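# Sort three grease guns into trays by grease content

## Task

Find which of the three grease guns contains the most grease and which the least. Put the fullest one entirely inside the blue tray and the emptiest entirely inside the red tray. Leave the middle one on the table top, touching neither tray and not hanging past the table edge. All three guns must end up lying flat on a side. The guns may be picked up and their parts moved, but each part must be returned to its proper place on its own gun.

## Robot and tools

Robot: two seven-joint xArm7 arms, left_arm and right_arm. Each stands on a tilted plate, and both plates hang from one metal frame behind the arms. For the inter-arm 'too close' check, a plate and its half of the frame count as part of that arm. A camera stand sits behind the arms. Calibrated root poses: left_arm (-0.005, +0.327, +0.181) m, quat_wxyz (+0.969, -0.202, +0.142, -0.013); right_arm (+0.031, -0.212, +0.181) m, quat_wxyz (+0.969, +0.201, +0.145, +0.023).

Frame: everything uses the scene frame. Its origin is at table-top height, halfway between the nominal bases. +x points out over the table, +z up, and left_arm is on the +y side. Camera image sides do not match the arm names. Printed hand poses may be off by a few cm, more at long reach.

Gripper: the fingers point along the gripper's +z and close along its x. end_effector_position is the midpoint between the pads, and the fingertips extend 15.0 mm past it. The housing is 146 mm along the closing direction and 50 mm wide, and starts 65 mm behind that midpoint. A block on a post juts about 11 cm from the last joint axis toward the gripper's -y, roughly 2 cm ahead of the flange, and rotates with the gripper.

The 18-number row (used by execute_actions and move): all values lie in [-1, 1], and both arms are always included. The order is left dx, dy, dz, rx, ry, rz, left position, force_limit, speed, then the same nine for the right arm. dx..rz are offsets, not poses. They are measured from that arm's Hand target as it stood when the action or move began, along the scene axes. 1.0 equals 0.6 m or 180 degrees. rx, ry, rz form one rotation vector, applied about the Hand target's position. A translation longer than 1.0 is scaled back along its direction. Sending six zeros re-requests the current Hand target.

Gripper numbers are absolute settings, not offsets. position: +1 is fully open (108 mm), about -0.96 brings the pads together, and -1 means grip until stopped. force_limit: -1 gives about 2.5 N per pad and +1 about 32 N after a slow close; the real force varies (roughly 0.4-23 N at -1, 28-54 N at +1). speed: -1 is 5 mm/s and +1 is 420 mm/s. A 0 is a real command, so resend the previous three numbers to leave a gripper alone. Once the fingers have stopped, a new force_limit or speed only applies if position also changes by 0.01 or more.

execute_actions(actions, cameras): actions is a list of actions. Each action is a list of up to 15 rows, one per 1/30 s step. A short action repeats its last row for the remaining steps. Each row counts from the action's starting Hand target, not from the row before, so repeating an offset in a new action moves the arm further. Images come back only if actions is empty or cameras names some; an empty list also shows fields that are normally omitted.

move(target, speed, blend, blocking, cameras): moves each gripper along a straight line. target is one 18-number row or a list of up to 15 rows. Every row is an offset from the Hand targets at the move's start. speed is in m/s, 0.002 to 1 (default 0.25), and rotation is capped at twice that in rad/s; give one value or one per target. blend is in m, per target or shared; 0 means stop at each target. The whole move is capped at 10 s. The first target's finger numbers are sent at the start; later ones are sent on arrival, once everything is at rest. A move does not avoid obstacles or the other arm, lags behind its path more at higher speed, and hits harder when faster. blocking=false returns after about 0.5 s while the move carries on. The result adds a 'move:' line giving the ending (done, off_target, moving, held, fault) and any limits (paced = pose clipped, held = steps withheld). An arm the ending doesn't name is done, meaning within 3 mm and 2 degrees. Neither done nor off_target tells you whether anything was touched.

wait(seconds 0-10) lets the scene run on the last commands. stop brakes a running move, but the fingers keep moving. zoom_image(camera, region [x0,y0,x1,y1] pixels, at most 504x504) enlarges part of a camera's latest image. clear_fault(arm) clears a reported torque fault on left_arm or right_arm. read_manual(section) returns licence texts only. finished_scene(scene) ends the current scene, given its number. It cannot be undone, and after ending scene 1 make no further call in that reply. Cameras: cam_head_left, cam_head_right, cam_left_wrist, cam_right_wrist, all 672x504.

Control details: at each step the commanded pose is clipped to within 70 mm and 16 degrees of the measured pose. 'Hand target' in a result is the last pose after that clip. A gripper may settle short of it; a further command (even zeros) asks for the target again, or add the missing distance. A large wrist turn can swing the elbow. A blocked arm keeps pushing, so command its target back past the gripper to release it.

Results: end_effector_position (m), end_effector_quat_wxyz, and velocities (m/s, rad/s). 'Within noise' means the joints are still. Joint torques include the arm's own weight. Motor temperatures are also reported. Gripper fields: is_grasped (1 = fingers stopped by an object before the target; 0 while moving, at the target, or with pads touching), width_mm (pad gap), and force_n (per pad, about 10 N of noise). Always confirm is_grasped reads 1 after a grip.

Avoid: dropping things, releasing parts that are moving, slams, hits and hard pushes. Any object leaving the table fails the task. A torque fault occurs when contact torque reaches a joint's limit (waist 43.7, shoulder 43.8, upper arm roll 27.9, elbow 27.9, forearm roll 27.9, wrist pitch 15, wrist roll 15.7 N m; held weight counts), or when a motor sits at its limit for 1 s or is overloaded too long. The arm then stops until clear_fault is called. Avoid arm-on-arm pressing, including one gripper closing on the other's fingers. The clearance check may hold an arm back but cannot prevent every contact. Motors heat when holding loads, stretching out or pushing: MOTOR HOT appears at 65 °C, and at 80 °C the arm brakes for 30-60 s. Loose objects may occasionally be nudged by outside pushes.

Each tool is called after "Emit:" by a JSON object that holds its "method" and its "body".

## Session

The semantics are confirmed. Starting scene 2.

Emit:
{"method": "execute_actions", "body": {"actions": []}}

Scene clock: 0.00 s.
left_arm: end_effector_position=(+0.6039, -0.0050, +0.3448) width_mm=42.79 is_grasped=0 force_n=0.00 end_effector_quat_wxyz=(-0.013, +0.671, +0.155, +0.725) | right_arm: end_effector_position=(+0.5836, -0.6852, +0.1914) width_mm=0.05 is_grasped=0 force_n=0.00 end_effector_quat_wxyz=(+0.238, +0.428, -0.659, +0.570)
Joint positions: left_arm=[-0.904 0.933 -0.012 1.471 2.185 1.718 -0.165] | right_arm=[-0.821 0.301 0.438 1.08 -2.187 1.426 -0.699]
Joint velocities: within noise
Joint torques (N m): no reading
Motor temperatures (°C): left_arm=[33 35 35 33 32 31 33] | right_arm=[33 39 38 28 31 33 35]
Hand target: left_arm +0.6039, -0.0050, +0.3448; -0.013, +0.671, +0.155, +0.725 | right_arm +0.5836, -0.6852, +0.1914; -0.238, -0.428, +0.659, -0.570
Tool commands: left_gripper/position=-0.186 left_gripper/force_limit=+1.0 left_gripper/speed=+1.0 right_gripper/position=-0.962 right_gripper/force_limit=+1.0 right_gripper/speed=+1.0

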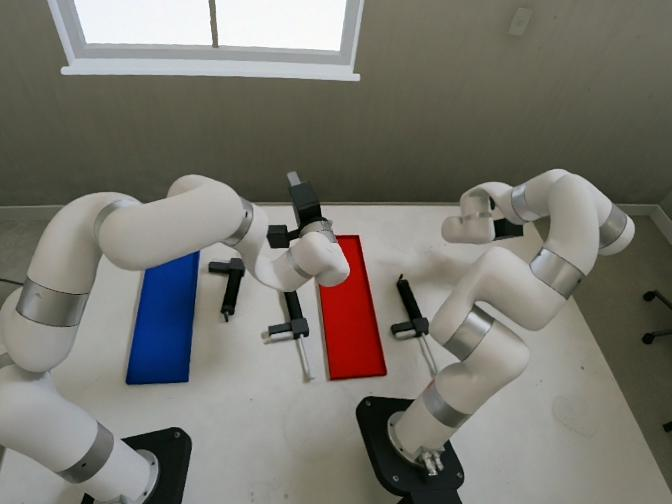

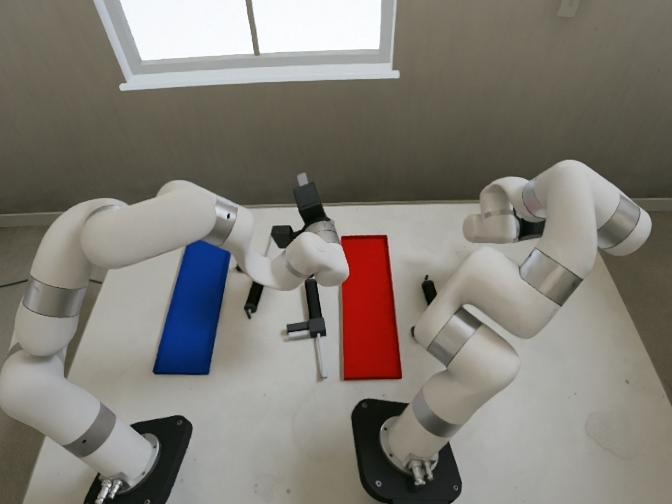

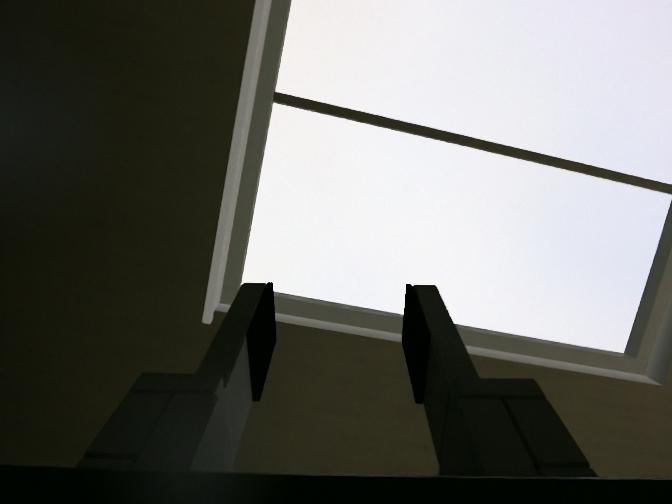

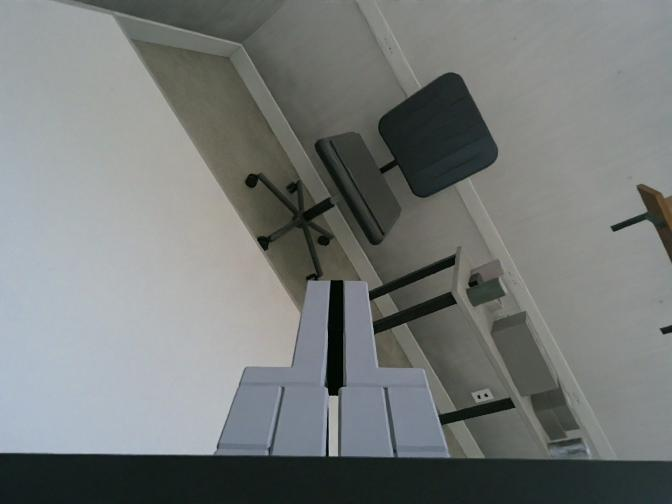

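Emit:
{"method": "move", "body": {"target": [-0.1,0.2783,-0.325,0.4513,0.4045,-0.5089,0.5,0.5,0,-0.2227,0.942,0.1143,0.4107,-0.1715,-0.3084,0.5,0.5,0], "speed": 0.6, "cameras": ["all"]}}

Scene clock: 44.37 s.
left_arm: end_effector_position=(+0.5439, +0.1619, +0.1498) width_mm=80.50 is_grasped=0 force_n=0.00 end_effector_quat_wxyz=(+0.001, -0.654, +0.756, +0.000) | right_arm: end_effector_position=(+0.4499, -0.1200, +0.2600) width_mm=80.50 is_grasped=0 force_n=0.00 end_effector_quat_wxyz=(+0.000, +0.000, +1.000, +0.000)
Joint positions: left_arm=[-0.658 0.531 0.264 1.236 0.569 0.715 3.178] | right_arm=[-0.382 -0.198 0.885 0.678 -0.485 0.812 0.099]
Joint torques (N m): left_arm=[-6.28 -26.82 -13.11 13.23 -3.32 -0.39 1.55] | right_arm=[3.1 -7.38 5.01 16.36 -1.58 -2.67 1.05]
Hand target: left_arm +0.5439, +0.1620, +0.1498; +0.001, -0.654, +0.756, +0.000 | right_arm +0.4499, -0.1200, +0.2600; +0.000, +0.000, +1.000, +0.000
Off the commanded pose: left_arm 0.000 m, 0 deg | right_arm 0.000 m, 0 deg.
move: done; limits=paced

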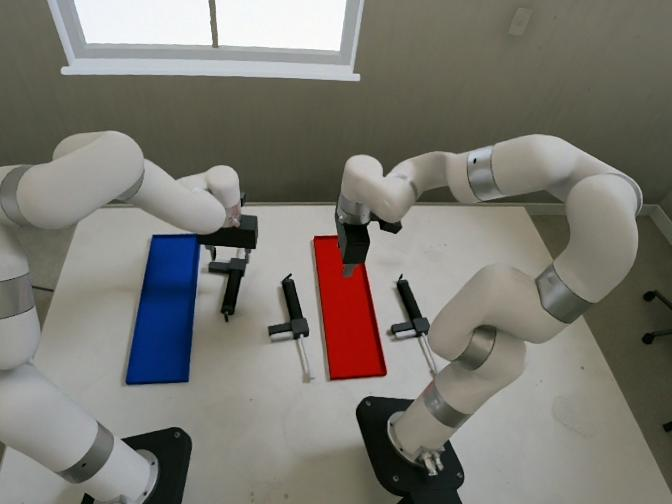

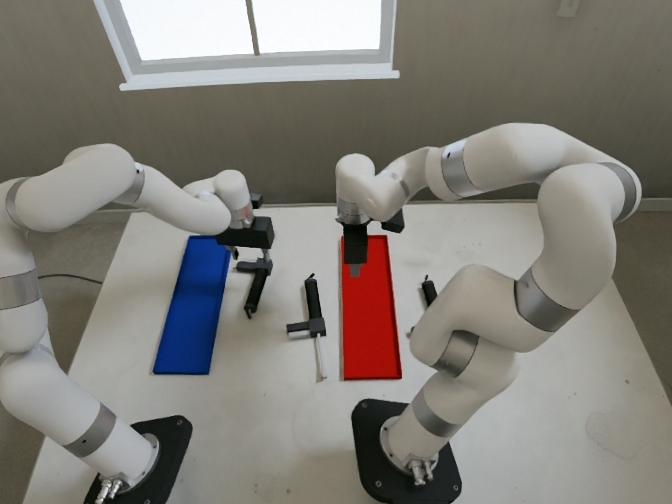

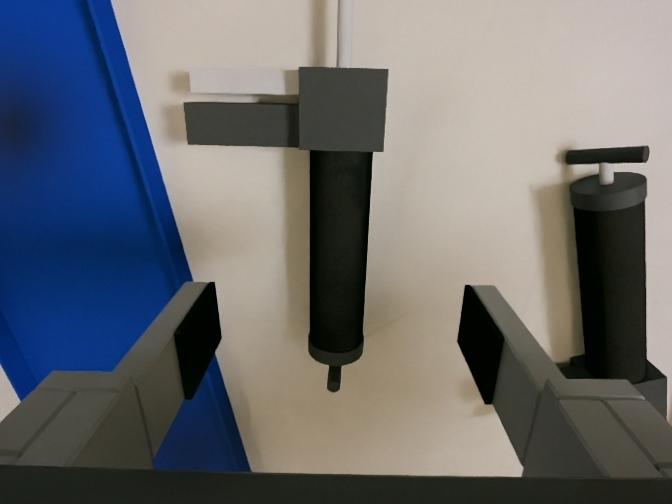

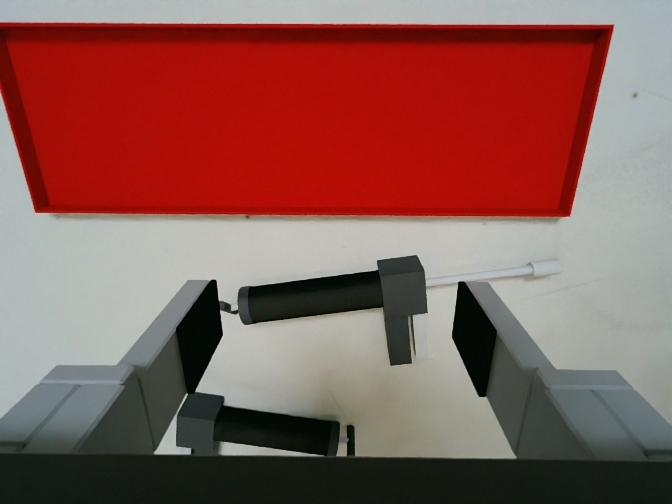

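Emit:
{"method": "move", "body": {"target": [0,0,-0.213,0,0,0,0.5,0.5,0,0,0.2,-0.1667,0,0,0,0.5,0.5,0], "speed": 0.15}}

Emit:
{"method": "execute_actions", "body": {"actions": [[[0,0,0,0,0,0,-1,0.6,-0.6,0,0,0,0,0,0,0.5,0.5,0]]]}}

Emit:
{"method": "move", "body": {"target": [[0,0,0.23,0,0,0,-1,0.6,-0.6,0,0,0,0,0,0,0.5,0.5,0],[-0.1565,0.0967,0.23,0,0,0.5461,-1,0.6,-0.6,0,0,0,0,0,0,0.5,0.5,0],[-0.1565,-0.07,0.23,0,0,0.5461,-1,0.6,-0.6,0,0,0,0,0,0,0.5,0.5,0]], "speed": [0.25,0.5,0.2], "blend": [0.03,0.01,0], "cameras": ["cam_left_wrist","cam_right_wrist"]}}

Scene clock: 63.13 s.
left_arm: end_effector_position=(+0.5440, +0.1620, +0.0220) width_mm=80.50 is_grasped=0 force_n=0.00 end_effector_quat_wxyz=(+0.001, -0.654, +0.756, +0.000) | right_arm: end_effector_position=(+0.4499, +0.0000, +0.1600) width_mm=80.50 is_grasped=0 force_n=0.00 end_effector_quat_wxyz=(+0.000, +0.000, +1.000, +0.000)
Joint positions: left_arm=[-0.553 0.83 0.299 1.341 0.603 0.483 3.153] | right_arm=[-0.172 0.566 0.82 0.973 -1.188 1.009 0.731]
Joint torques (N m): left_arm=[-6.63 -29.83 -9.76 11.4 -2.45 -5.84 0.66] | right_arm=[22.9 -12.37 13.43 15.86 -1.72 -0.32 1]
Hand target: left_arm +0.5439, +0.1620, +0.0220; +0.001, -0.654, +0.756, +0.000 | right_arm +0.4499, +0.0000, +0.1600; +0.000, +0.000, +1.000, +0.000
Off the commanded pose: left_arm 0.000 m, 0 deg | right_arm 0.000 m, 0 deg.
move: done

Scene clock: 63.87 s.
left_arm: end_effector_position=(+0.5439, +0.1619, +0.0219) width_mm=35.22 is_grasped=1 force_n=41.10 end_effector_quat_wxyz=(+0.001, -0.654, +0.756, +0.000) | right_arm: end_effector_position=(+0.4499, +0.0000, +0.1600) width_mm=80.50 is_grasped=0 force_n=0.00 end_effector_quat_wxyz=(+0.000, +0.000, +1.000, +0.000)
Joint positions: left_arm=[-0.553 0.83 0.299 1.341 0.603 0.483 3.153] | right_arm=[-0.172 0.566 0.82 0.973 -1.188 1.009 0.731]
Joint torques (N m): left_arm=[-8.52 -32.36 -9.82 10.84 -2.3 -4.61 1.3] | right_arm=[22.62 -12.45 13.68 15.88 -1.61 -0.31 1.11]
Hand target: left_arm +0.5439, +0.1620, +0.0220; +0.001, -0.654, +0.756, +0.000 | right_arm +0.4499, +0.0000, +0.1600; +0.000, +0.000, +1.000, +0.000
Off the commanded pose: left_arm 0.000 m, 0 deg | right_arm 0.000 m, 0 deg.
Step readings (end_effector_position of left_arm | right_arm):
0: (+0.5440, +0.1620, +0.0220) | (+0.4499, +0.0000, +0.1600)
1: (+0.5440, +0.1620, +0.0219) | (+0.4499, +0.0000, +0.1600)
2: (+0.5440, +0.1620, +0.0219) | (+0.4499, +0.0000, +0.1600)
4: (+0.5440, +0.1620, +0.0219) | (+0.4499, +0.0000, +0.1600)
8: (+0.5439, +0.1620, +0.0219) | (+0.4499, +0.0000, +0.1600)
15: (+0.5439, +0.1619, +0.0220) | (+0.4499, +0.0000, +0.1600)

Scene clock: 67.27 s.
left_arm: end_effector_position=(+0.4500, +0.1199, +0.1600) width_mm=35.22 is_grasped=1 force_n=40.86 end_effector_quat_wxyz=(-0.001, +1.000, +0.000, +0.000) | right_arm: end_effector_position=(+0.4499, +0.0000, +0.1600) width_mm=80.50 is_grasped=0 force_n=0.00 end_effector_quat_wxyz=(+0.000, +0.000, +1.000, +0.000)
Joint positions: left_arm=[-1.01 0.487 0.465 1.004 0.51 0.623 1.311] | right_arm=[-0.172 0.566 0.82 0.973 -1.188 1.009 0.731]
Joint torques (N m): left_arm=[-6.21 -23.32 -11.63 13.98 -3.19 -0.51 1.48] | right_arm=[22.68 -12.57 14.38 15.72 -0.77 -0.29 1.05]
Hand target: left_arm +0.4500, +0.1200, +0.1600; -0.001, +1.000, +0.000, +0.000 | right_arm +0.4499, +0.0000, +0.1600; +0.000, +0.000, +1.000, +0.000
Off the commanded pose: left_arm 0.000 m, 0 deg | right_arm 0.000 m, 0 deg.
move: done
Images, in order (width x height): cam_left_wrist 672x504, cam_right_wrist 672x504.

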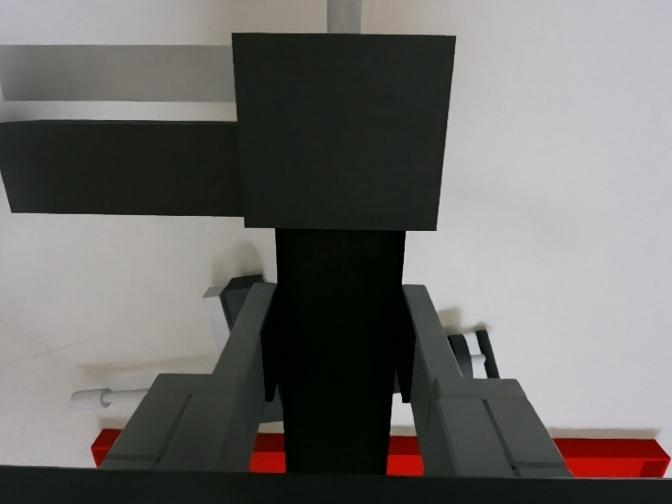

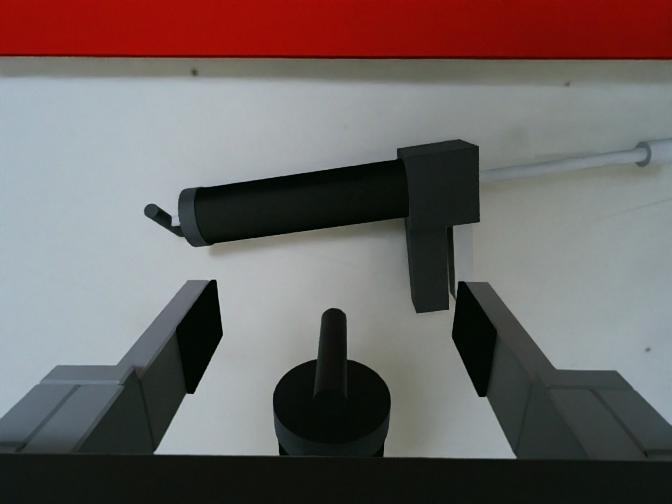

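Emit:
{"method": "execute_actions", "body": {"actions": [[[0,0,0,0,0,0,-1,0.6,-0.6,0,0.005,0,0,0,0,-1,0.3,-0.6]]]}}

Emit:
{"method": "move", "body": {"target": [0,0,0,0,0,0,-1,0.6,-0.6,0,-0.1667,0,0,0,0,-1,0.3,-0.6], "speed": 0.06, "blocking": false}}

Emit:
{"method": "wait", "body": {"seconds": 0.1}}

Emit:
{"method": "wait", "body": {"seconds": 0.1}}

Emit:
{"method": "wait", "body": {"seconds": 0.1}}

Emit:
{"method": "wait", "body": {"seconds": 0.1}}

Emit:
{"method": "wait", "body": {"seconds": 0.1}}

Emit:
{"method": "wait", "body": {"seconds": 0.1}}

Emit:
{"method": "wait", "body": {"seconds": 0.1}}

Emit:
{"method": "wait", "body": {"seconds": 0.1}}

Emit:
{"method": "wait", "body": {"seconds": 0.1}}

Emit:
{"method": "wait", "body": {"seconds": 3}}

Emit:
{"method": "move", "body": {"target": [0,0,0,0,0,0,-1,0.6,-0.6,0,0.1667,0,0,0,0,-1,0.3,-0.6], "speed": 0.06, "blocking": false}}

Emit:
{"method": "wait", "body": {"seconds": 0.4}}

Emit:
{"method": "wait", "body": {"seconds": 0.1}}

Emit:
{"method": "wait", "body": {"seconds": 0.1}}

Emit:
{"method": "wait", "body": {"seconds": 0.1}}

Emit:
{"method": "wait", "body": {"seconds": 0.1}}

Emit:
{"method": "wait", "body": {"seconds": 0.1}}

Emit:
{"method": "wait", "body": {"seconds": 0.1}}

Emit:
{"method": "wait", "body": {"seconds": 3, "cameras": ["cam_right_wrist"]}}

Emit:
{"method": "execute_actions", "body": {"actions": [[[0,0,0,0,0,0,-1,0.6,-0.6,0,0,0,0,0,0,0.5,0.5,-0.3]]]}}

Emit:
{"method": "move", "body": {"target": [[0,0,0,0,0,0,-1,0.6,-0.6,0,-0.1,0,0,0,0,0.5,0.5,-0.3],[-0.0167,0.0167,-0.1,0,0,-0.5,-1,0.6,-0.6,-0.0733,-0.585,-0.0167,0,0,-0.4556,0.5,0.5,-0.3],[-0.0167,0.0167,-0.2283,0,0,-0.5,-1,0.6,-0.6,-0.0733,-0.585,-0.0167,0,0,-0.4556,0.5,0.5,-0.3]], "speed": [0.2,0.5,0.12], "blend": [0.02,0.01,0], "cameras": ["cam_head_left","cam_left_wrist","cam_right_wrist"]}}

Scene clock: 102.53 s.
left_arm: end_effector_position=(+0.4500, +0.1199, +0.1599) width_mm=35.22 is_grasped=1 force_n=41.95 end_effector_quat_wxyz=(-0.001, +1.000, +0.000, -0.001) | right_arm: end_effector_position=(+0.4500, +0.0029, +0.1600) width_mm=8.39 is_grasped=0 force_n=31.25 end_effector_quat_wxyz=(+0.000, +0.000, +1.000, -0.001)
Joint positions: left_arm=[-1.01 0.487 0.465 1.004 0.51 0.623 1.311] | right_arm=[-0.164 0.574 0.818 0.981 -1.19 1.014 0.735]
Joint torques (N m): left_arm=[-6.23 -27.6 -8.02 13.8 -2.44 -3.46 0.06] | right_arm=[22.39 -12.74 15.06 9.54 -0.31 -0.75 1.06]
Hand target: left_arm +0.4500, +0.1200, +0.1600; -0.001, +1.000, +0.000, +0.000 | right_arm +0.4499, +0.0030, +0.1600; +0.000, +0.000, +1.000, +0.000
Off the commanded pose: left_arm 0.000 m, 0 deg | right_arm 0.000 m, 0 deg.
Step readings (end_effector_position of left_arm | right_arm):
0: (+0.4500, +0.1200, +0.1599) | (+0.4499, +0.0000, +0.1600)
1: (+0.4500, +0.1200, +0.1599) | (+0.4499, +0.0000, +0.1600)
2: (+0.4500, +0.1200, +0.1599) | (+0.4500, +0.0009, +0.1600)
4: (+0.4500, +0.1200, +0.1599) | (+0.4499, +0.0024, +0.1600)
8: (+0.4500, +0.1200, +0.1599) | (+0.4499, +0.0029, +0.1600)
15: (+0.4500, +0.1200, +0.1599) | (+0.4499, +0.0030, +0.1600)

Scene clock: 103.03 s.
left_arm: end_effector_position=(+0.4500, +0.1196, +0.1601) width_mm=35.22 is_grasped=1 force_n=41.75 end_effector_quat_wxyz=(+0.000, +1.000, +0.000, +0.000) | right_arm: end_effector_position=(+0.4499, -0.0205, +0.1600) width_mm=8.39 is_grasped=1 force_n=31.24 end_effector_quat_wxyz=(+0.000, +0.000, +1.000, +0.000) end_effector_velocity=(+0.000, -0.061, -0.001) end_effector_angular_velocity=(-0.003, +0.001, +0.001)
Joint positions: left_arm=[-1.01 0.487 0.465 1.004 0.51 0.622 1.311] | right_arm=[-0.23 0.507 0.833 0.92 -1.175 0.972 0.703]
Joint velocities: left_arm=[within noise] | right_arm=[-0.171 -0.175 0.038 -0.152 0.043 -0.11 -0.093]
Joint torques (N m): left_arm=[-5.54 -32.66 3.04 10.74 -0.75 -0.19 -1.7] | right_arm=[-0.24 -21.13 11.4 1.99 1.93 1.05 -1.53]
Hand target: left_arm +0.4500, +0.1200, +0.1600; -0.001, +1.000, +0.000, +0.000 | right_arm +0.4499, -0.0262, +0.1600; +0.000, +0.000, +1.000, +0.000
Tool commands: left_gripper/position=-1.0 left_gripper/force_limit=+0.6 left_gripper/speed=-0.6 right_gripper/position=-1.0 right_gripper/force_limit=+0.3 right_gripper/speed=-0.6
Off the commanded pose: left_arm 0.000 m, 0 deg | right_arm 0.077 m, 0 deg.
move: running

Scene clock: 103.13 s.
left_arm: end_effector_position=(+0.4500, +0.1196, +0.1601) width_mm=35.22 is_grasped=1 force_n=41.62 end_effector_quat_wxyz=(+0.000, +1.000, +0.000, +0.000) | right_arm: end_effector_position=(+0.4499, -0.0266, +0.1599) width_mm=8.39 is_grasped=1 force_n=31.24 end_effector_quat_wxyz=(+0.000, +0.000, +1.000, -0.001) end_effector_velocity=(+0.000, -0.061, +0.000) end_effector_angular_velocity=(-0.001, -0.001, +0.000)
Joint positions: left_arm=[-1.01 0.487 0.465 1.004 0.51 0.622 1.311] | right_arm=[-0.247 0.49 0.837 0.905 -1.17 0.961 0.693]
Joint velocities: left_arm=[within noise] | right_arm=[-0.172 -0.177 0.038 -0.151 0.045 -0.115 -0.096]
Joint torques (N m): left_arm=[-4.43 -32.5 5.74 10.09 -0.12 1.03 -1.92] | right_arm=[-3.29 -21.1 10.2 2.14 1.75 1.67 -1.91]
Hand target: left_arm +0.4500, +0.1200, +0.1600; -0.001, +1.000, +0.000, +0.000 | right_arm +0.4499, -0.0321, +0.1600; +0.000, +0.000, +1.000, +0.000
Tool commands: left_gripper/position=-1.0 left_gripper/force_limit=+0.6 left_gripper/speed=-0.6 right_gripper/position=-1.0 right_gripper/force_limit=+0.3 right_gripper/speed=-0.6
Off the commanded pose: left_arm 0.000 m, 0 deg | right_arm 0.070 m, 0 deg.
earlier move: running
wait: 0.10 s; no rest

Scene clock: 103.23 s.
left_arm: end_effector_position=(+0.4500, +0.1197, +0.1601) width_mm=35.22 is_grasped=1 force_n=41.56 end_effector_quat_wxyz=(+0.000, +1.000, +0.000, +0.000) | right_arm: end_effector_position=(+0.4499, -0.0326, +0.1599) width_mm=8.39 is_grasped=1 force_n=31.23 end_effector_quat_wxyz=(+0.000, +0.000, +1.000, -0.001) end_effector_velocity=(+0.000, -0.061, -0.001) end_effector_angular_velocity=(-0.003, +0.001, +0.000)
Joint positions: left_arm=[-1.01 0.487 0.465 1.004 0.51 0.622 1.311] | right_arm=[-0.264 0.472 0.841 0.89 -1.166 0.95 0.683]
Joint velocities: left_arm=[within noise] | right_arm=[-0.173 -0.179 0.037 -0.148 0.049 -0.116 -0.102]
Joint torques (N m): left_arm=[-3.98 -32.77 6.98 9.41 0.56 2.31 -1.83] | right_arm=[-2.57 -20.7 9.6 2.28 1.82 1.97 -1.75]
Hand target: left_arm +0.4500, +0.1200, +0.1600; -0.001, +1.000, +0.000, +0.000 | right_arm +0.4499, -0.0381, +0.1600; +0.000, +0.000, +1.000, +0.000
Tool commands: left_gripper/position=-1.0 left_gripper/force_limit=+0.6 left_gripper/speed=-0.6 right_gripper/position=-1.0 right_gripper/force_limit=+0.3 right_gripper/speed=-0.6
Off the commanded pose: left_arm 0.000 m, 0 deg | right_arm 0.064 m, 0 deg.
earlier move: running
wait: 0.10 s; no rest

Scene clock: 103.33 s.
left_arm: end_effector_position=(+0.4501, +0.1197, +0.1600) width_mm=35.22 is_grasped=1 force_n=41.50 end_effector_quat_wxyz=(+0.000, +1.000, +0.000, +0.000) | right_arm: end_effector_position=(+0.4499, -0.0387, +0.1599) width_mm=8.39 is_grasped=1 force_n=31.23 end_effector_quat_wxyz=(+0.000, +0.000, +1.000, -0.001) end_effector_velocity=(+0.001, -0.060, +0.000) end_effector_angular_velocity=(+0.001, +0.000, -0.001)
Joint positions: left_arm=[-1.01 0.487 0.465 1.004 0.51 0.622 1.311] | right_arm=[-0.281 0.454 0.844 0.876 -1.161 0.938 0.673]
Joint velocities: left_arm=[within noise] | right_arm=[-0.172 -0.178 0.036 -0.143 0.051 -0.12 -0.106]
Joint torques (N m): left_arm=[-3.34 -32.48 7.68 9.13 1.08 3.52 -1.72] | right_arm=[-3.86 -21 9.4 2.74 1.51 1.98 -1.35]
Hand target: left_arm +0.4500, +0.1200, +0.1600; -0.001, +1.000, +0.000, +0.000 | right_arm +0.4499, -0.0441, +0.1600; +0.000, +0.000, +1.000, +0.000
Tool commands: left_gripper/position=-1.0 left_gripper/force_limit=+0.6 left_gripper/speed=-0.6 right_gripper/position=-1.0 right_gripper/force_limit=+0.3 right_gripper/speed=-0.6
Off the commanded pose: left_arm 0.000 m, 0 deg | right_arm 0.058 m, 0 deg.
earlier move: running
wait: 0.10 s; no rest

Scene clock: 103.43 s.
left_arm: end_effector_position=(+0.4501, +0.1198, +0.1600) width_mm=35.22 is_grasped=1 force_n=41.45 end_effector_quat_wxyz=(+0.000, +1.000, +0.000, +0.000) | right_arm: end_effector_position=(+0.4499, -0.0446, +0.1599) width_mm=8.39 is_grasped=1 force_n=31.23 end_effector_quat_wxyz=(+0.000, +0.000, +1.000, -0.001) end_effector_velocity=(+0.001, -0.059, +0.000) end_effector_angular_velocity=(-0.001, -0.001, -0.001)
Joint positions: left_arm=[-1.01 0.487 0.465 1.004 0.51 0.622 1.311] | right_arm=[-0.299 0.437 0.848 0.861 -1.156 0.926 0.662]
Joint velocities: left_arm=[within noise] | right_arm=[-0.171 -0.179 0.036 -0.14 0.054 -0.119 -0.109]
Joint torques (N m): left_arm=[-3.52 -32.94 7.98 9.12 1.42 4.75 -1.91] | right_arm=[-4.5 -21.09 8.51 2.81 1.47 2.24 -1.63]
Hand target: left_arm +0.4500, +0.1200, +0.1600; -0.001, +1.000, +0.000, +0.000 | right_arm +0.4499, -0.0500, +0.1600; +0.000, +0.000, +1.000, +0.000
Tool commands: left_gripper/position=-1.0 left_gripper/force_limit=+0.6 left_gripper/speed=-0.6 right_gripper/position=-1.0 right_gripper/force_limit=+0.3 right_gripper/speed=-0.6
Off the commanded pose: left_arm 0.000 m, 0 deg | right_arm 0.052 m, 0 deg.
earlier move: running
wait: 0.10 s; no rest

Scene clock: 103.53 s.
left_arm: end_effector_position=(+0.4501, +0.1198, +0.1600) width_mm=35.22 is_grasped=1 force_n=41.40 end_effector_quat_wxyz=(+0.000, +1.000, +0.000, +0.000) | right_arm: end_effector_position=(+0.4499, -0.0505, +0.1599) width_mm=8.39 is_grasped=1 force_n=31.23 end_effector_quat_wxyz=(+0.000, +0.000, +1.000, -0.001) end_effector_velocity=(+0.000, -0.059, +0.000) end_effector_angular_velocity=(+0.002, +0.000, -0.002)
Joint positions: left_arm=[-1.01 0.487 0.465 1.004 0.51 0.622 1.311] | right_arm=[-0.316 0.418 0.852 0.847 -1.15 0.914 0.651]
Joint velocities: left_arm=[within noise] | right_arm=[-0.175 -0.184 0.038 -0.142 0.059 -0.128 -0.114]
Joint torques (N m): left_arm=[-4.1 -32.64 8.48 8.67 1.31 5.89 -1.62] | right_arm=[-5.25 -21.22 7.66 3.04 1.42 2.51 -1.73]
Hand target: left_arm +0.4500, +0.1200, +0.1600; -0.001, +1.000, +0.000, +0.000 | right_arm +0.4499, -0.0560, +0.1600; +0.000, +0.000, +1.000, +0.000
Tool commands: left_gripper/position=-1.0 left_gripper/force_limit=+0.6 left_gripper/speed=-0.6 right_gripper/position=-1.0 right_gripper/force_limit=+0.3 right_gripper/speed=-0.6
Off the commanded pose: left_arm 0.000 m, 0 deg | right_arm 0.047 m, 0 deg.
earlier move: running
wait: 0.10 s; no rest

Scene clock: 103.63 s.
left_arm: end_effector_position=(+0.4501, +0.1198, +0.1600) width_mm=35.22 is_grasped=1 force_n=41.34 end_effector_quat_wxyz=(+0.000, +1.000, +0.000, +0.000) | right_arm: end_effector_position=(+0.4499, -0.0566, +0.1599) width_mm=8.39 is_grasped=1 force_n=31.23 end_effector_quat_wxyz=(+0.000, +0.000, +1.000, -0.001) end_effector_velocity=(+0.000, -0.061, +0.000) end_effector_angular_velocity=(-0.001, +0.000, -0.002)
Joint positions: left_arm=[-1.01 0.487 0.465 1.004 0.51 0.622 1.311] | right_arm=[-0.333 0.4 0.855 0.833 -1.144 0.901 0.639]
Joint velocities: left_arm=[within noise] | right_arm=[-0.176 -0.188 0.035 -0.141 0.064 -0.13 -0.122]
Joint torques (N m): left_arm=[-4.02 -32.24 8.58 8.51 1.19 6.53 -1.57] | right_arm=[-5.28 -20.89 7.15 3.53 1.3 2.51 -1.72]
Hand target: left_arm +0.4500, +0.1200, +0.1600; -0.001, +1.000, +0.000, +0.000 | right_arm +0.4499, -0.0620, +0.1600; +0.000, +0.000, +1.000, +0.000
Tool commands: left_gripper/position=-1.0 left_gripper/force_limit=+0.6 left_gripper/speed=-0.6 right_gripper/position=-1.0 right_gripper/force_limit=+0.3 right_gripper/speed=-0.6
Off the commanded pose: left_arm 0.000 m, 0 deg | right_arm 0.040 m, 0 deg.
earlier move: running
wait: 0.10 s; no rest

Scene clock: 103.73 s.
left_arm: end_effector_position=(+0.4501, +0.1199, +0.1600) width_mm=35.22 is_grasped=1 force_n=41.28 end_effector_quat_wxyz=(+0.000, +1.000, +0.000, +0.000) | right_arm: end_effector_position=(+0.4499, -0.0626, +0.1599) width_mm=8.39 is_grasped=1 force_n=31.23 end_effector_quat_wxyz=(+0.000, +0.000, +1.000, -0.001) end_effector_velocity=(+0.000, -0.061, +0.000) end_effector_angular_velocity=(-0.001, -0.001, -0.002)
Joint positions: left_arm=[-1.01 0.487 0.465 1.004 0.51 0.622 1.311] | right_arm=[-0.351 0.381 0.859 0.819 -1.137 0.888 0.626]
Joint velocities: left_arm=[within noise] | right_arm=[-0.176 -0.19 0.035 -0.139 0.067 -0.132 -0.127]
Joint torques (N m): left_arm=[-3.99 -32.2 9.06 8.25 1.24 7.37 -1.29] | right_arm=[-6.83 -21.55 6.03 3.76 1.82 2.54 -1.75]
Hand target: left_arm +0.4500, +0.1200, +0.1600; -0.001, +1.000, +0.000, +0.000 | right_arm +0.4499, -0.0679, +0.1600; +0.000, +0.000, +1.000, +0.000
Tool commands: left_gripper/position=-1.0 left_gripper/force_limit=+0.6 left_gripper/speed=-0.6 right_gripper/position=-1.0 right_gripper/force_limit=+0.3 right_gripper/speed=-0.6
Off the commanded pose: left_arm 0.000 m, 0 deg | right_arm 0.034 m, 0 deg.
earlier move: running
wait: 0.10 s; no rest

Scene clock: 103.83 s.
left_arm: end_effector_position=(+0.4500, +0.1199, +0.1600) width_mm=35.22 is_grasped=1 force_n=41.21 end_effector_quat_wxyz=(-0.001, +1.000, +0.000, +0.000) | right_arm: end_effector_position=(+0.4499, -0.0685, +0.1599) width_mm=8.39 is_grasped=1 force_n=31.23 end_effector_quat_wxyz=(+0.000, +0.000, +1.000, -0.001) end_effector_velocity=(+0.001, -0.059, +0.000) end_effector_angular_velocity=(-0.001, -0.001, -0.001)
Joint positions: left_arm=[-1.01 0.487 0.465 1.004 0.51 0.622 1.311] | right_arm=[-0.368 0.362 0.862 0.806 -1.13 0.875 0.613]
Joint velocities: left_arm=[within noise] | right_arm=[-0.17 -0.187 0.031 -0.132 0.07 -0.132 -0.132]
Joint torques (N m): left_arm=[-4.11 -32.14 9.43 8.12 1.51 7.59 -1.3] | right_arm=[-8.14 -22.31 5.55 3.81 1.23 3.07 -1.46]
Hand target: left_arm +0.4500, +0.1200, +0.1600; -0.001, +1.000, +0.000, +0.000 | right_arm +0.4499, -0.0739, +0.1600; +0.000, +0.000, +1.000, +0.000
Tool commands: left_gripper/position=-1.0 left_gripper/force_limit=+0.6 left_gripper/speed=-0.6 right_gripper/position=-1.0 right_gripper/force_limit=+0.3 right_gripper/speed=-0.6
Off the commanded pose: left_arm 0.000 m, 0 deg | right_arm 0.029 m, 0 deg.
earlier move: running
wait: 0.10 s; no rest

Scene clock: 103.93 s.
left_arm: end_effector_position=(+0.4500, +0.1199, +0.1600) width_mm=35.22 is_grasped=1 force_n=41.15 end_effector_quat_wxyz=(-0.001, +1.000, +0.000, +0.000) | right_arm: end_effector_position=(+0.4499, -0.0744, +0.1599) width_mm=8.39 is_grasped=1 force_n=31.23 end_effector_quat_wxyz=(+0.000, +0.000, +1.000, -0.001) end_effector_velocity=(+0.001, -0.060, +0.000) end_effector_angular_velocity=(-0.002, -0.002, -0.002)
Joint positions: left_arm=[-1.01 0.487 0.465 1.004 0.51 0.622 1.311] | right_arm=[-0.385 0.343 0.865 0.792 -1.123 0.861 0.6]
Joint velocities: left_arm=[within noise] | right_arm=[-0.172 -0.193 0.03 -0.131 0.075 -0.136 -0.139]
Joint torques (N m): left_arm=[-4.09 -31.69 9.35 8.13 1.63 7.57 -1.46] | right_arm=[-8.46 -20.93 4.8 4.35 1.66 3.2 -1.54]
Hand target: left_arm +0.4500, +0.1200, +0.1600; -0.001, +1.000, +0.000, +0.000 | right_arm +0.4499, -0.0799, +0.1600; +0.000, +0.000, +1.000, +0.000
Tool commands: left_gripper/position=-1.0 left_gripper/force_limit=+0.6 left_gripper/speed=-0.6 right_gripper/position=-1.0 right_gripper/force_limit=+0.3 right_gripper/speed=-0.6
Off the commanded pose: left_arm 0.000 m, 0 deg | right_arm 0.023 m, 0 deg.
earlier move: running
wait: 0.10 s; no rest

Scene clock: 104.50 s.
left_arm: end_effector_position=(+0.4501, +0.1199, +0.1600) width_mm=35.22 is_grasped=1 force_n=40.96 end_effector_quat_wxyz=(-0.001, +1.000, +0.000, +0.000) | right_arm: end_effector_position=(+0.4499, -0.0970, +0.1600) width_mm=8.39 is_grasped=1 force_n=31.23 end_effector_quat_wxyz=(+0.000, +0.000, +1.000, +0.000)
Joint positions: left_arm=[-1.01 0.487 0.465 1.004 0.51 0.622 1.311] | right_arm=[-0.451 0.267 0.876 0.743 -1.09 0.806 0.541]
Joint torques (N m): left_arm=[-4.73 -30.8 10.26 7.61 1.45 7.59 -0.65] | right_arm=[-9.3 -20.56 3.1 5.58 1.05 3.44 -1.38]
Hand target: left_arm +0.4500, +0.1200, +0.1600; -0.001, +1.000, +0.000, +0.000 | right_arm +0.4499, -0.0970, +0.1600; +0.000, +0.000, +1.000, +0.000
Tool commands: left_gripper/position=-1.0 left_gripper/force_limit=+0.6 left_gripper/speed=-0.6 right_gripper/position=-1.0 right_gripper/force_limit=+0.3 right_gripper/speed=-0.6
Off the commanded pose: left_arm 0.000 m, 0 deg | right_arm 0.000 m, 0 deg.
earlier move: done
wait: 0.57 of 3 s (the move ended)

Scene clock: 105.00 s.
left_arm: end_effector_position=(+0.4500, +0.1200, +0.1599) width_mm=35.22 is_grasped=1 force_n=41.24 end_effector_quat_wxyz=(-0.001, +1.000, +0.000, -0.001) | right_arm: end_effector_position=(+0.4498, -0.0732, +0.1601) width_mm=8.39 is_grasped=1 force_n=31.24 end_effector_quat_wxyz=(+0.000, +0.000, +1.000, +0.000) end_effector_velocity=(+0.000, +0.060, +0.000) end_effector_angular_velocity=(-0.001, +0.001, +0.002)
Joint positions: left_arm=[-1.01 0.487 0.465 1.004 0.51 0.623 1.311] | right_arm=[-0.384 0.346 0.867 0.794 -1.124 0.863 0.602]
Joint velocities: left_arm=[within noise] | right_arm=[0.172 0.196 -0.029 0.135 -0.078 0.141 0.139]
Joint torques (N m): left_arm=[-5.63 -29.93 7.21 7.86 1.35 6.16 -0.29] | right_arm=[10.91 -12.09 1.72 14.23 -2.32 4.7 1.23]
Hand target: left_arm +0.4500, +0.1200, +0.1600; -0.001, +1.000, +0.000, +0.000 | right_arm +0.4499, -0.0679, +0.1600; +0.000, +0.000, +1.000, +0.000
Tool commands: left_gripper/position=-1.0 left_gripper/force_limit=+0.6 left_gripper/speed=-0.6 right_gripper/position=-1.0 right_gripper/force_limit=+0.3 right_gripper/speed=-0.6
Off the commanded pose: left_arm 0.000 m, 0 deg | right_arm 0.076 m, 0 deg.
move: running

Scene clock: 105.40 s.
left_arm: end_effector_position=(+0.4500, +0.1200, +0.1599) width_mm=35.22 is_grasped=1 force_n=41.49 end_effector_quat_wxyz=(-0.001, +1.000, +0.000, -0.001) | right_arm: end_effector_position=(+0.4498, -0.0494, +0.1600) width_mm=8.39 is_grasped=1 force_n=31.24 end_effector_quat_wxyz=(+0.000, +0.000, +1.000, +0.000) end_effector_velocity=(-0.001, +0.060, +0.000) end_effector_angular_velocity=(+0.001, +0.001, +0.001)
Joint positions: left_arm=[-1.01 0.487 0.465 1.004 0.51 0.623 1.311] | right_arm=[-0.315 0.422 0.854 0.849 -1.151 0.916 0.653]
Joint velocities: left_arm=[within noise] | right_arm=[0.172 0.186 -0.034 0.141 -0.06 0.126 0.117]
Joint torques (N m): left_arm=[-5.99 -29.15 4.63 8.71 1.67 4.89 0.21] | right_arm=[14.05 -11.52 5.03 13.69 -1.97 3.54 0.88]
Hand target: left_arm +0.4500, +0.1200, +0.1600; -0.001, +1.000, +0.000, +0.000 | right_arm +0.4499, -0.0441, +0.1600; +0.000, +0.000, +1.000, +0.000
Tool commands: left_gripper/position=-1.0 left_gripper/force_limit=+0.6 left_gripper/speed=-0.6 right_gripper/position=-1.0 right_gripper/force_limit=+0.3 right_gripper/speed=-0.6
Off the commanded pose: left_arm 0.000 m, 0 deg | right_arm 0.052 m, 0 deg.
earlier move: running
wait: 0.40 s; no rest

Scene clock: 105.50 s.
left_arm: end_effector_position=(+0.4500, +0.1200, +0.1599) width_mm=35.22 is_grasped=1 force_n=41.56 end_effector_quat_wxyz=(-0.001, +1.000, +0.000, -0.001) | right_arm: end_effector_position=(+0.4498, -0.0433, +0.1600) width_mm=8.39 is_grasped=1 force_n=31.24 end_effector_quat_wxyz=(+0.000, +0.000, +1.000, +0.000) end_effector_velocity=(+0.001, +0.060, +0.001) end_effector_angular_velocity=(+0.000, -0.001, -0.002)
Joint positions: left_arm=[-1.01 0.487 0.465 1.004 0.51 0.623 1.311] | right_arm=[-0.298 0.44 0.85 0.864 -1.157 0.929 0.665]
Joint velocities: left_arm=[within noise] | right_arm=[0.171 0.182 -0.035 0.144 -0.056 0.124 0.112]
Joint torques (N m): left_arm=[-6.21 -28.82 3.93 9.08 1.67 4.48 0.32] | right_arm=[15.09 -12.15 5.49 13.2 -2.26 3.2 1.11]
Hand target: left_arm +0.4500, +0.1200, +0.1600; -0.001, +1.000, +0.000, +0.000 | right_arm +0.4499, -0.0381, +0.1600; +0.000, +0.000, +1.000, +0.000
Tool commands: left_gripper/position=-1.0 left_gripper/force_limit=+0.6 left_gripper/speed=-0.6 right_gripper/position=-1.0 right_gripper/force_limit=+0.3 right_gripper/speed=-0.6
Off the commanded pose: left_arm 0.000 m, 0 deg | right_arm 0.046 m, 0 deg.
earlier move: running
wait: 0.10 s; no rest

Scene clock: 105.60 s.
left_arm: end_effector_position=(+0.4500, +0.1200, +0.1599) width_mm=35.22 is_grasped=1 force_n=41.63 end_effector_quat_wxyz=(-0.001, +1.000, +0.000, -0.001) | right_arm: end_effector_position=(+0.4498, -0.0374, +0.1600) width_mm=8.39 is_grasped=1 force_n=31.24 end_effector_quat_wxyz=(+0.000, +0.000, +1.000, +0.000) end_effector_velocity=(+0.000, +0.059, +0.000) end_effector_angular_velocity=(+0.000, -0.001, -0.002)
Joint positions: left_arm=[-1.01 0.487 0.465 1.004 0.51 0.623 1.311] | right_arm=[-0.281 0.458 0.847 0.878 -1.162 0.941 0.675]
Joint velocities: left_arm=[within noise] | right_arm=[0.17 0.177 -0.036 0.144 -0.052 0.119 0.106]
Joint torques (N m): left_arm=[-6.49 -28.83 3.47 9.44 1.47 4.08 0.39] | right_arm=[15.71 -11.13 6.05 13.27 -1.91 3.35 1.17]
Hand target: left_arm +0.4500, +0.1200, +0.1600; -0.001, +1.000, +0.000, +0.000 | right_arm +0.4499, -0.0321, +0.1600; +0.000, +0.000, +1.000, +0.000
Tool commands: left_gripper/position=-1.0 left_gripper/force_limit=+0.6 left_gripper/speed=-0.6 right_gripper/position=-1.0 right_gripper/force_limit=+0.3 right_gripper/speed=-0.6
Off the commanded pose: left_arm 0.000 m, 0 deg | right_arm 0.040 m, 0 deg.
earlier move: running
wait: 0.10 s; no rest

Scene clock: 105.70 s.
left_arm: end_effector_position=(+0.4500, +0.1200, +0.1599) width_mm=35.22 is_grasped=1 force_n=41.70 end_effector_quat_wxyz=(-0.001, +1.000, +0.000, -0.001) | right_arm: end_effector_position=(+0.4498, -0.0314, +0.1600) width_mm=8.39 is_grasped=1 force_n=31.24 end_effector_quat_wxyz=(+0.000, +0.000, +1.000, +0.000) end_effector_velocity=(+0.000, +0.062, +0.001) end_effector_angular_velocity=(+0.002, -0.003, +0.002)
Joint positions: left_arm=[-1.01 0.487 0.465 1.004 0.51 0.623 1.311] | right_arm=[-0.263 0.476 0.843 0.893 -1.168 0.953 0.686]
Joint velocities: left_arm=[within noise] | right_arm=[0.174 0.179 -0.036 0.15 -0.05 0.118 0.102]
Joint torques (N m): left_arm=[-6.18 -28.44 3.2 9.85 1.63 3.78 0.52] | right_arm=[16.59 -11.35 7.41 12.66 -1.57 2.95 1.24]
Hand target: left_arm +0.4500, +0.1200, +0.1600; -0.001, +1.000, +0.000, +0.000 | right_arm +0.4499, -0.0262, +0.1600; +0.000, +0.000, +1.000, +0.000
Tool commands: left_gripper/position=-1.0 left_gripper/force_limit=+0.6 left_gripper/speed=-0.6 right_gripper/position=-1.0 right_gripper/force_limit=+0.3 right_gripper/speed=-0.6
Off the commanded pose: left_arm 0.000 m, 0 deg | right_arm 0.034 m, 0 deg.
earlier move: running
wait: 0.10 s; no rest

Scene clock: 105.80 s.
left_arm: end_effector_position=(+0.4500, +0.1200, +0.1599) width_mm=35.22 is_grasped=1 force_n=41.79 end_effector_quat_wxyz=(-0.001, +1.000, +0.000, -0.001) | right_arm: end_effector_position=(+0.4498, -0.0254, +0.1600) width_mm=8.39 is_grasped=1 force_n=31.24 end_effector_quat_wxyz=(+0.000, +0.000, +1.000, +0.000) end_effector_velocity=(+0.000, +0.060, +0.001) end_effector_angular_velocity=(+0.002, -0.002, +0.000)
Joint positions: left_arm=[-1.01 0.487 0.465 1.004 0.51 0.623 1.311] | right_arm=[-0.246 0.494 0.839 0.908 -1.172 0.964 0.696]
Joint velocities: left_arm=[within noise] | right_arm=[0.17 0.174 -0.036 0.149 -0.046 0.112 0.096]
Joint torques (N m): left_arm=[-6.27 -28.39 2.37 9.89 1.52 3.22 0.57] | right_arm=[17.2 -11.44 7.47 12.8 -1.87 2.52 1.25]
Hand target: left_arm +0.4500, +0.1200, +0.1600; -0.001, +1.000, +0.000, +0.000 | right_arm +0.4499, -0.0202, +0.1600; +0.000, +0.000, +1.000, +0.000
Tool commands: left_gripper/position=-1.0 left_gripper/force_limit=+0.6 left_gripper/speed=-0.6 right_gripper/position=-1.0 right_gripper/force_limit=+0.3 right_gripper/speed=-0.6
Off the commanded pose: left_arm 0.000 m, 0 deg | right_arm 0.028 m, 0 deg.
earlier move: running
wait: 0.10 s; no rest

Scene clock: 105.90 s.
left_arm: end_effector_position=(+0.4500, +0.1200, +0.1599) width_mm=35.22 is_grasped=1 force_n=41.87 end_effector_quat_wxyz=(-0.001, +1.000, +0.000, -0.001) | right_arm: end_effector_position=(+0.4498, -0.0195, +0.1600) width_mm=8.39 is_grasped=1 force_n=31.24 end_effector_quat_wxyz=(+0.000, +0.000, +1.000, +0.000) end_effector_velocity=(+0.000, +0.059, +0.000) end_effector_angular_velocity=(+0.000, +0.000, +0.000)
Joint positions: left_arm=[-1.01 0.487 0.465 1.004 0.51 0.623 1.311] | right_arm=[-0.229 0.511 0.835 0.922 -1.177 0.976 0.705]
Joint velocities: left_arm=[within noise] | right_arm=[0.168 0.172 -0.039 0.15 -0.042 0.11 0.09]
Joint torques (N m): left_arm=[-6.36 -28.14 1.78 10.35 1.61 2.79 0.71] | right_arm=[17.99 -11.41 8.13 12.52 -1.33 2.59 1.32]
Hand target: left_arm +0.4500, +0.1200, +0.1600; -0.001, +1.000, +0.000, +0.000 | right_arm +0.4499, -0.0142, +0.1600; +0.000, +0.000, +1.000, +0.000
Tool commands: left_gripper/position=-1.0 left_gripper/force_limit=+0.6 left_gripper/speed=-0.6 right_gripper/position=-1.0 right_gripper/force_limit=+0.3 right_gripper/speed=-0.6
Off the commanded pose: left_arm 0.000 m, 0 deg | right_arm 0.022 m, 0 deg.
earlier move: running
wait: 0.10 s; no rest

Scene clock: 106.00 s.
left_arm: end_effector_position=(+0.4500, +0.1200, +0.1599) width_mm=35.22 is_grasped=1 force_n=41.96 end_effector_quat_wxyz=(-0.001, +1.000, +0.000, -0.001) | right_arm: end_effector_position=(+0.4498, -0.0136, +0.1600) width_mm=8.39 is_grasped=1 force_n=31.24 end_effector_quat_wxyz=(+0.000, +0.000, +1.000, +0.000) end_effector_velocity=(+0.000, +0.061, +0.000) end_effector_angular_velocity=(+0.001, -0.001, +0.001)
Joint positions: left_arm=[-1.01 0.487 0.465 1.004 0.51 0.623 1.311] | right_arm=[-0.213 0.528 0.831 0.937 -1.181 0.986 0.714]
Joint velocities: left_arm=[within noise] | right_arm=[0.171 0.173 -0.038 0.153 -0.041 0.109 0.088]
Joint torques (N m): left_arm=[-6.41 -28.14 0.89 10.66 1.45 2.5 0.74] | right_arm=[18.36 -10.72 9.05 12.28 -1.82 1.84 1.15]
Hand target: left_arm +0.4500, +0.1200, +0.1600; -0.001, +1.000, +0.000, +0.000 | right_arm +0.4499, -0.0082, +0.1600; +0.000, +0.000, +1.000, +0.000
Tool commands: left_gripper/position=-1.0 left_gripper/force_limit=+0.6 left_gripper/speed=-0.6 right_gripper/position=-1.0 right_gripper/force_limit=+0.3 right_gripper/speed=-0.6
Off the commanded pose: left_arm 0.000 m, 0 deg | right_arm 0.017 m, 0 deg.
earlier move: running
wait: 0.10 s; no rest

Scene clock: 106.47 s.
left_arm: end_effector_position=(+0.4500, +0.1201, +0.1599) width_mm=35.22 is_grasped=1 force_n=42.12 end_effector_quat_wxyz=(-0.001, +1.000, +0.000, -0.001) | right_arm: end_effector_position=(+0.4499, +0.0029, +0.1600) width_mm=8.39 is_grasped=1 force_n=31.25 end_effector_quat_wxyz=(+0.000, +0.000, +1.000, -0.001)
Joint positions: left_arm=[-1.009 0.487 0.465 1.004 0.51 0.623 1.311] | right_arm=[-0.166 0.576 0.821 0.981 -1.191 1.016 0.736]
Joint torques (N m): left_arm=[-11.1 -27.15 -10.31 16.28 1.73 -7.39 0.25] | right_arm=[25.37 -11.24 15.09 12.18 -1.08 -0.77 1.02]
Hand target: left_arm +0.4500, +0.1200, +0.1600; -0.001, +1.000, +0.000, +0.000 | right_arm +0.4499, +0.0030, +0.1600; +0.000, +0.000, +1.000, +0.000
Tool commands: left_gripper/position=-1.0 left_gripper/force_limit=+0.6 left_gripper/speed=-0.6 right_gripper/position=-1.0 right_gripper/force_limit=+0.3 right_gripper/speed=-0.6
Off the commanded pose: left_arm 0.000 m, 0 deg | right_arm 0.000 m, 0 deg.
earlier move: done
wait: 0.47 of 3 s (the move ended)
Images, in order (width x height): cam_right_wrist 672x504.

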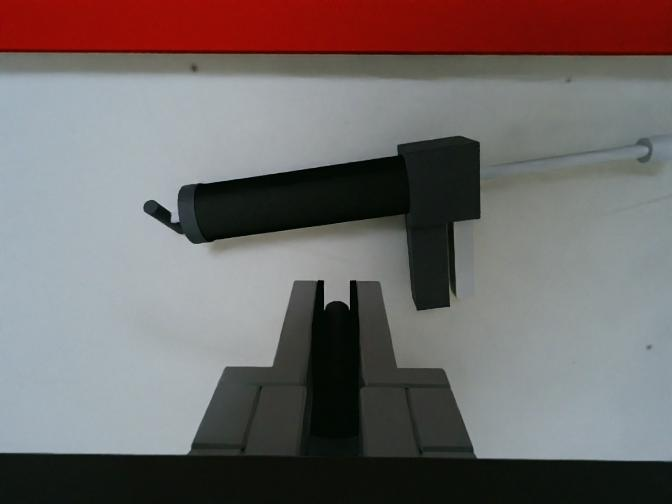

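Scene clock: 107.20 s.
left_arm: end_effector_position=(+0.4501, +0.1199, +0.1599) width_mm=35.22 is_grasped=1 force_n=40.89 end_effector_quat_wxyz=(-0.001, +1.000, +0.000, +0.000) | right_arm: end_effector_position=(+0.4499, +0.0030, +0.1600) width_mm=80.49 is_grasped=0 force_n=0.00 end_effector_quat_wxyz=(+0.000, +0.000, +1.000, +0.000)
Joint positions: left_arm=[-1.009 0.487 0.465 1.004 0.51 0.623 1.311] | right_arm=[-0.166 0.576 0.821 0.981 -1.191 1.016 0.736]
Joint torques (N m): left_arm=[-15.67 -26.58 -11.49 11.15 2.51 -3.04 -0.71] | right_arm=[17.26 -17.64 15.25 14.36 -0.77 -1 1.07]
Hand target: left_arm +0.4500, +0.1200, +0.1600; -0.001, +1.000, +0.000, +0.000 | right_arm +0.4499, +0.0030, +0.1600; +0.000, +0.000, +1.000, +0.000
Off the commanded pose: left_arm 0.000 m, 0 deg | right_arm 0.000 m, 0 deg.
Step readings (end_effector_position of left_arm | right_arm):
0: (+0.4500, +0.1201, +0.1599) | (+0.4499, +0.0029, +0.1600)
1: (+0.4500, +0.1201, +0.1599) | (+0.4499, +0.0029, +0.1600)
2: (+0.4501, +0.1200, +0.1599) | (+0.4499, +0.0030, +0.1600)
4: (+0.4501, +0.1199, +0.1600) | (+0.4499, +0.0030, +0.1600)
8: (+0.4501, +0.1199, +0.1600) | (+0.4499, +0.0030, +0.1600)
15: (+0.4501, +0.1199, +0.1600) | (+0.4499, +0.0030, +0.1600)

Scene clock: 110.30 s.
left_arm: end_effector_position=(+0.4400, +0.1299, +0.0230) width_mm=35.23 is_grasped=1 force_n=40.68 end_effector_quat_wxyz=(-0.001, +0.707, -0.707, +0.000) | right_arm: end_effector_position=(+0.4059, -0.3480, +0.1500) width_mm=80.50 is_grasped=0 force_n=0.00 end_effector_quat_wxyz=(+0.000, +0.656, +0.755, +0.000)
Joint positions: left_arm=[-0.672 0.775 0.3 1.087 0.854 0.386 2.634] | right_arm=[-0.697 -0.384 0.43 0.312 -0.535 0.318 0.912]
Joint torques (N m): left_arm=[-6.62 -28.3 -5.21 10.39 2.6 -6.42 -1.35] | right_arm=[12.96 -13.37 2.87 17.14 1.21 -2.77 -1.4]
Hand target: left_arm +0.4400, +0.1300, +0.0230; -0.001, +0.707, -0.707, +0.000 | right_arm +0.4060, -0.3480, +0.1500; +0.000, +0.656, +0.755, +0.000
Off the commanded pose: left_arm 0.000 m, 0 deg | right_arm 0.000 m, 0 deg.
move: done
Images, in order (width x height): cam_head_left 672x504, cam_left_wrist 672x504, cam_right_wrist 672x504.

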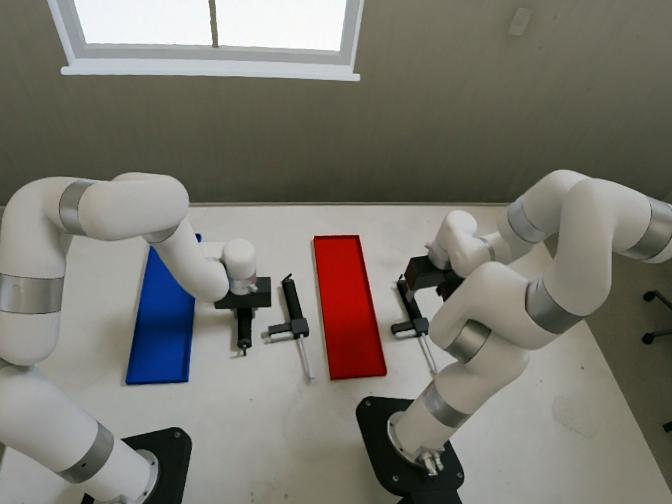

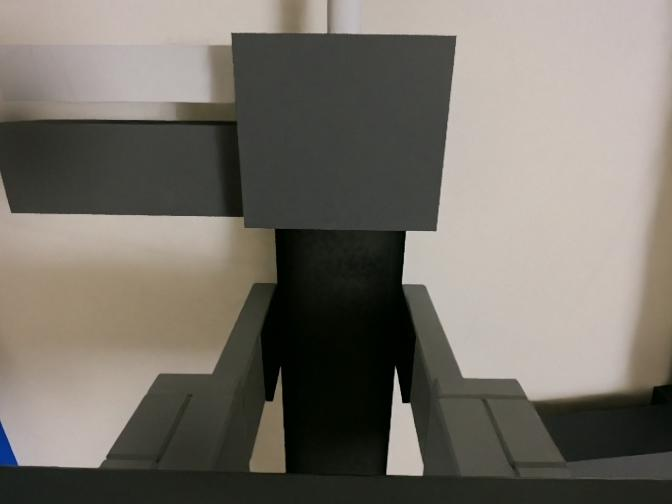

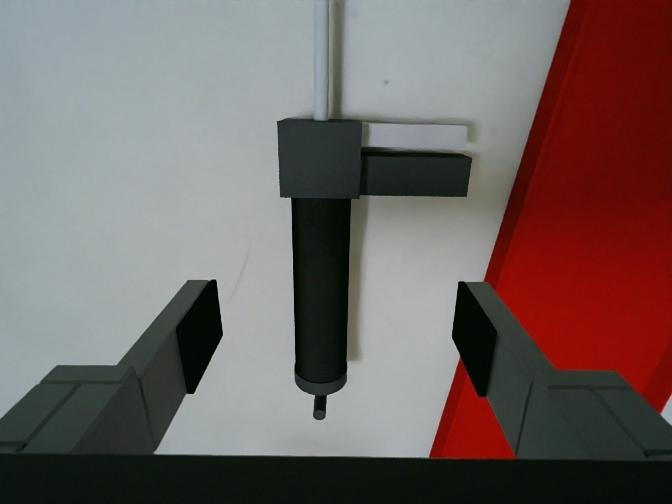

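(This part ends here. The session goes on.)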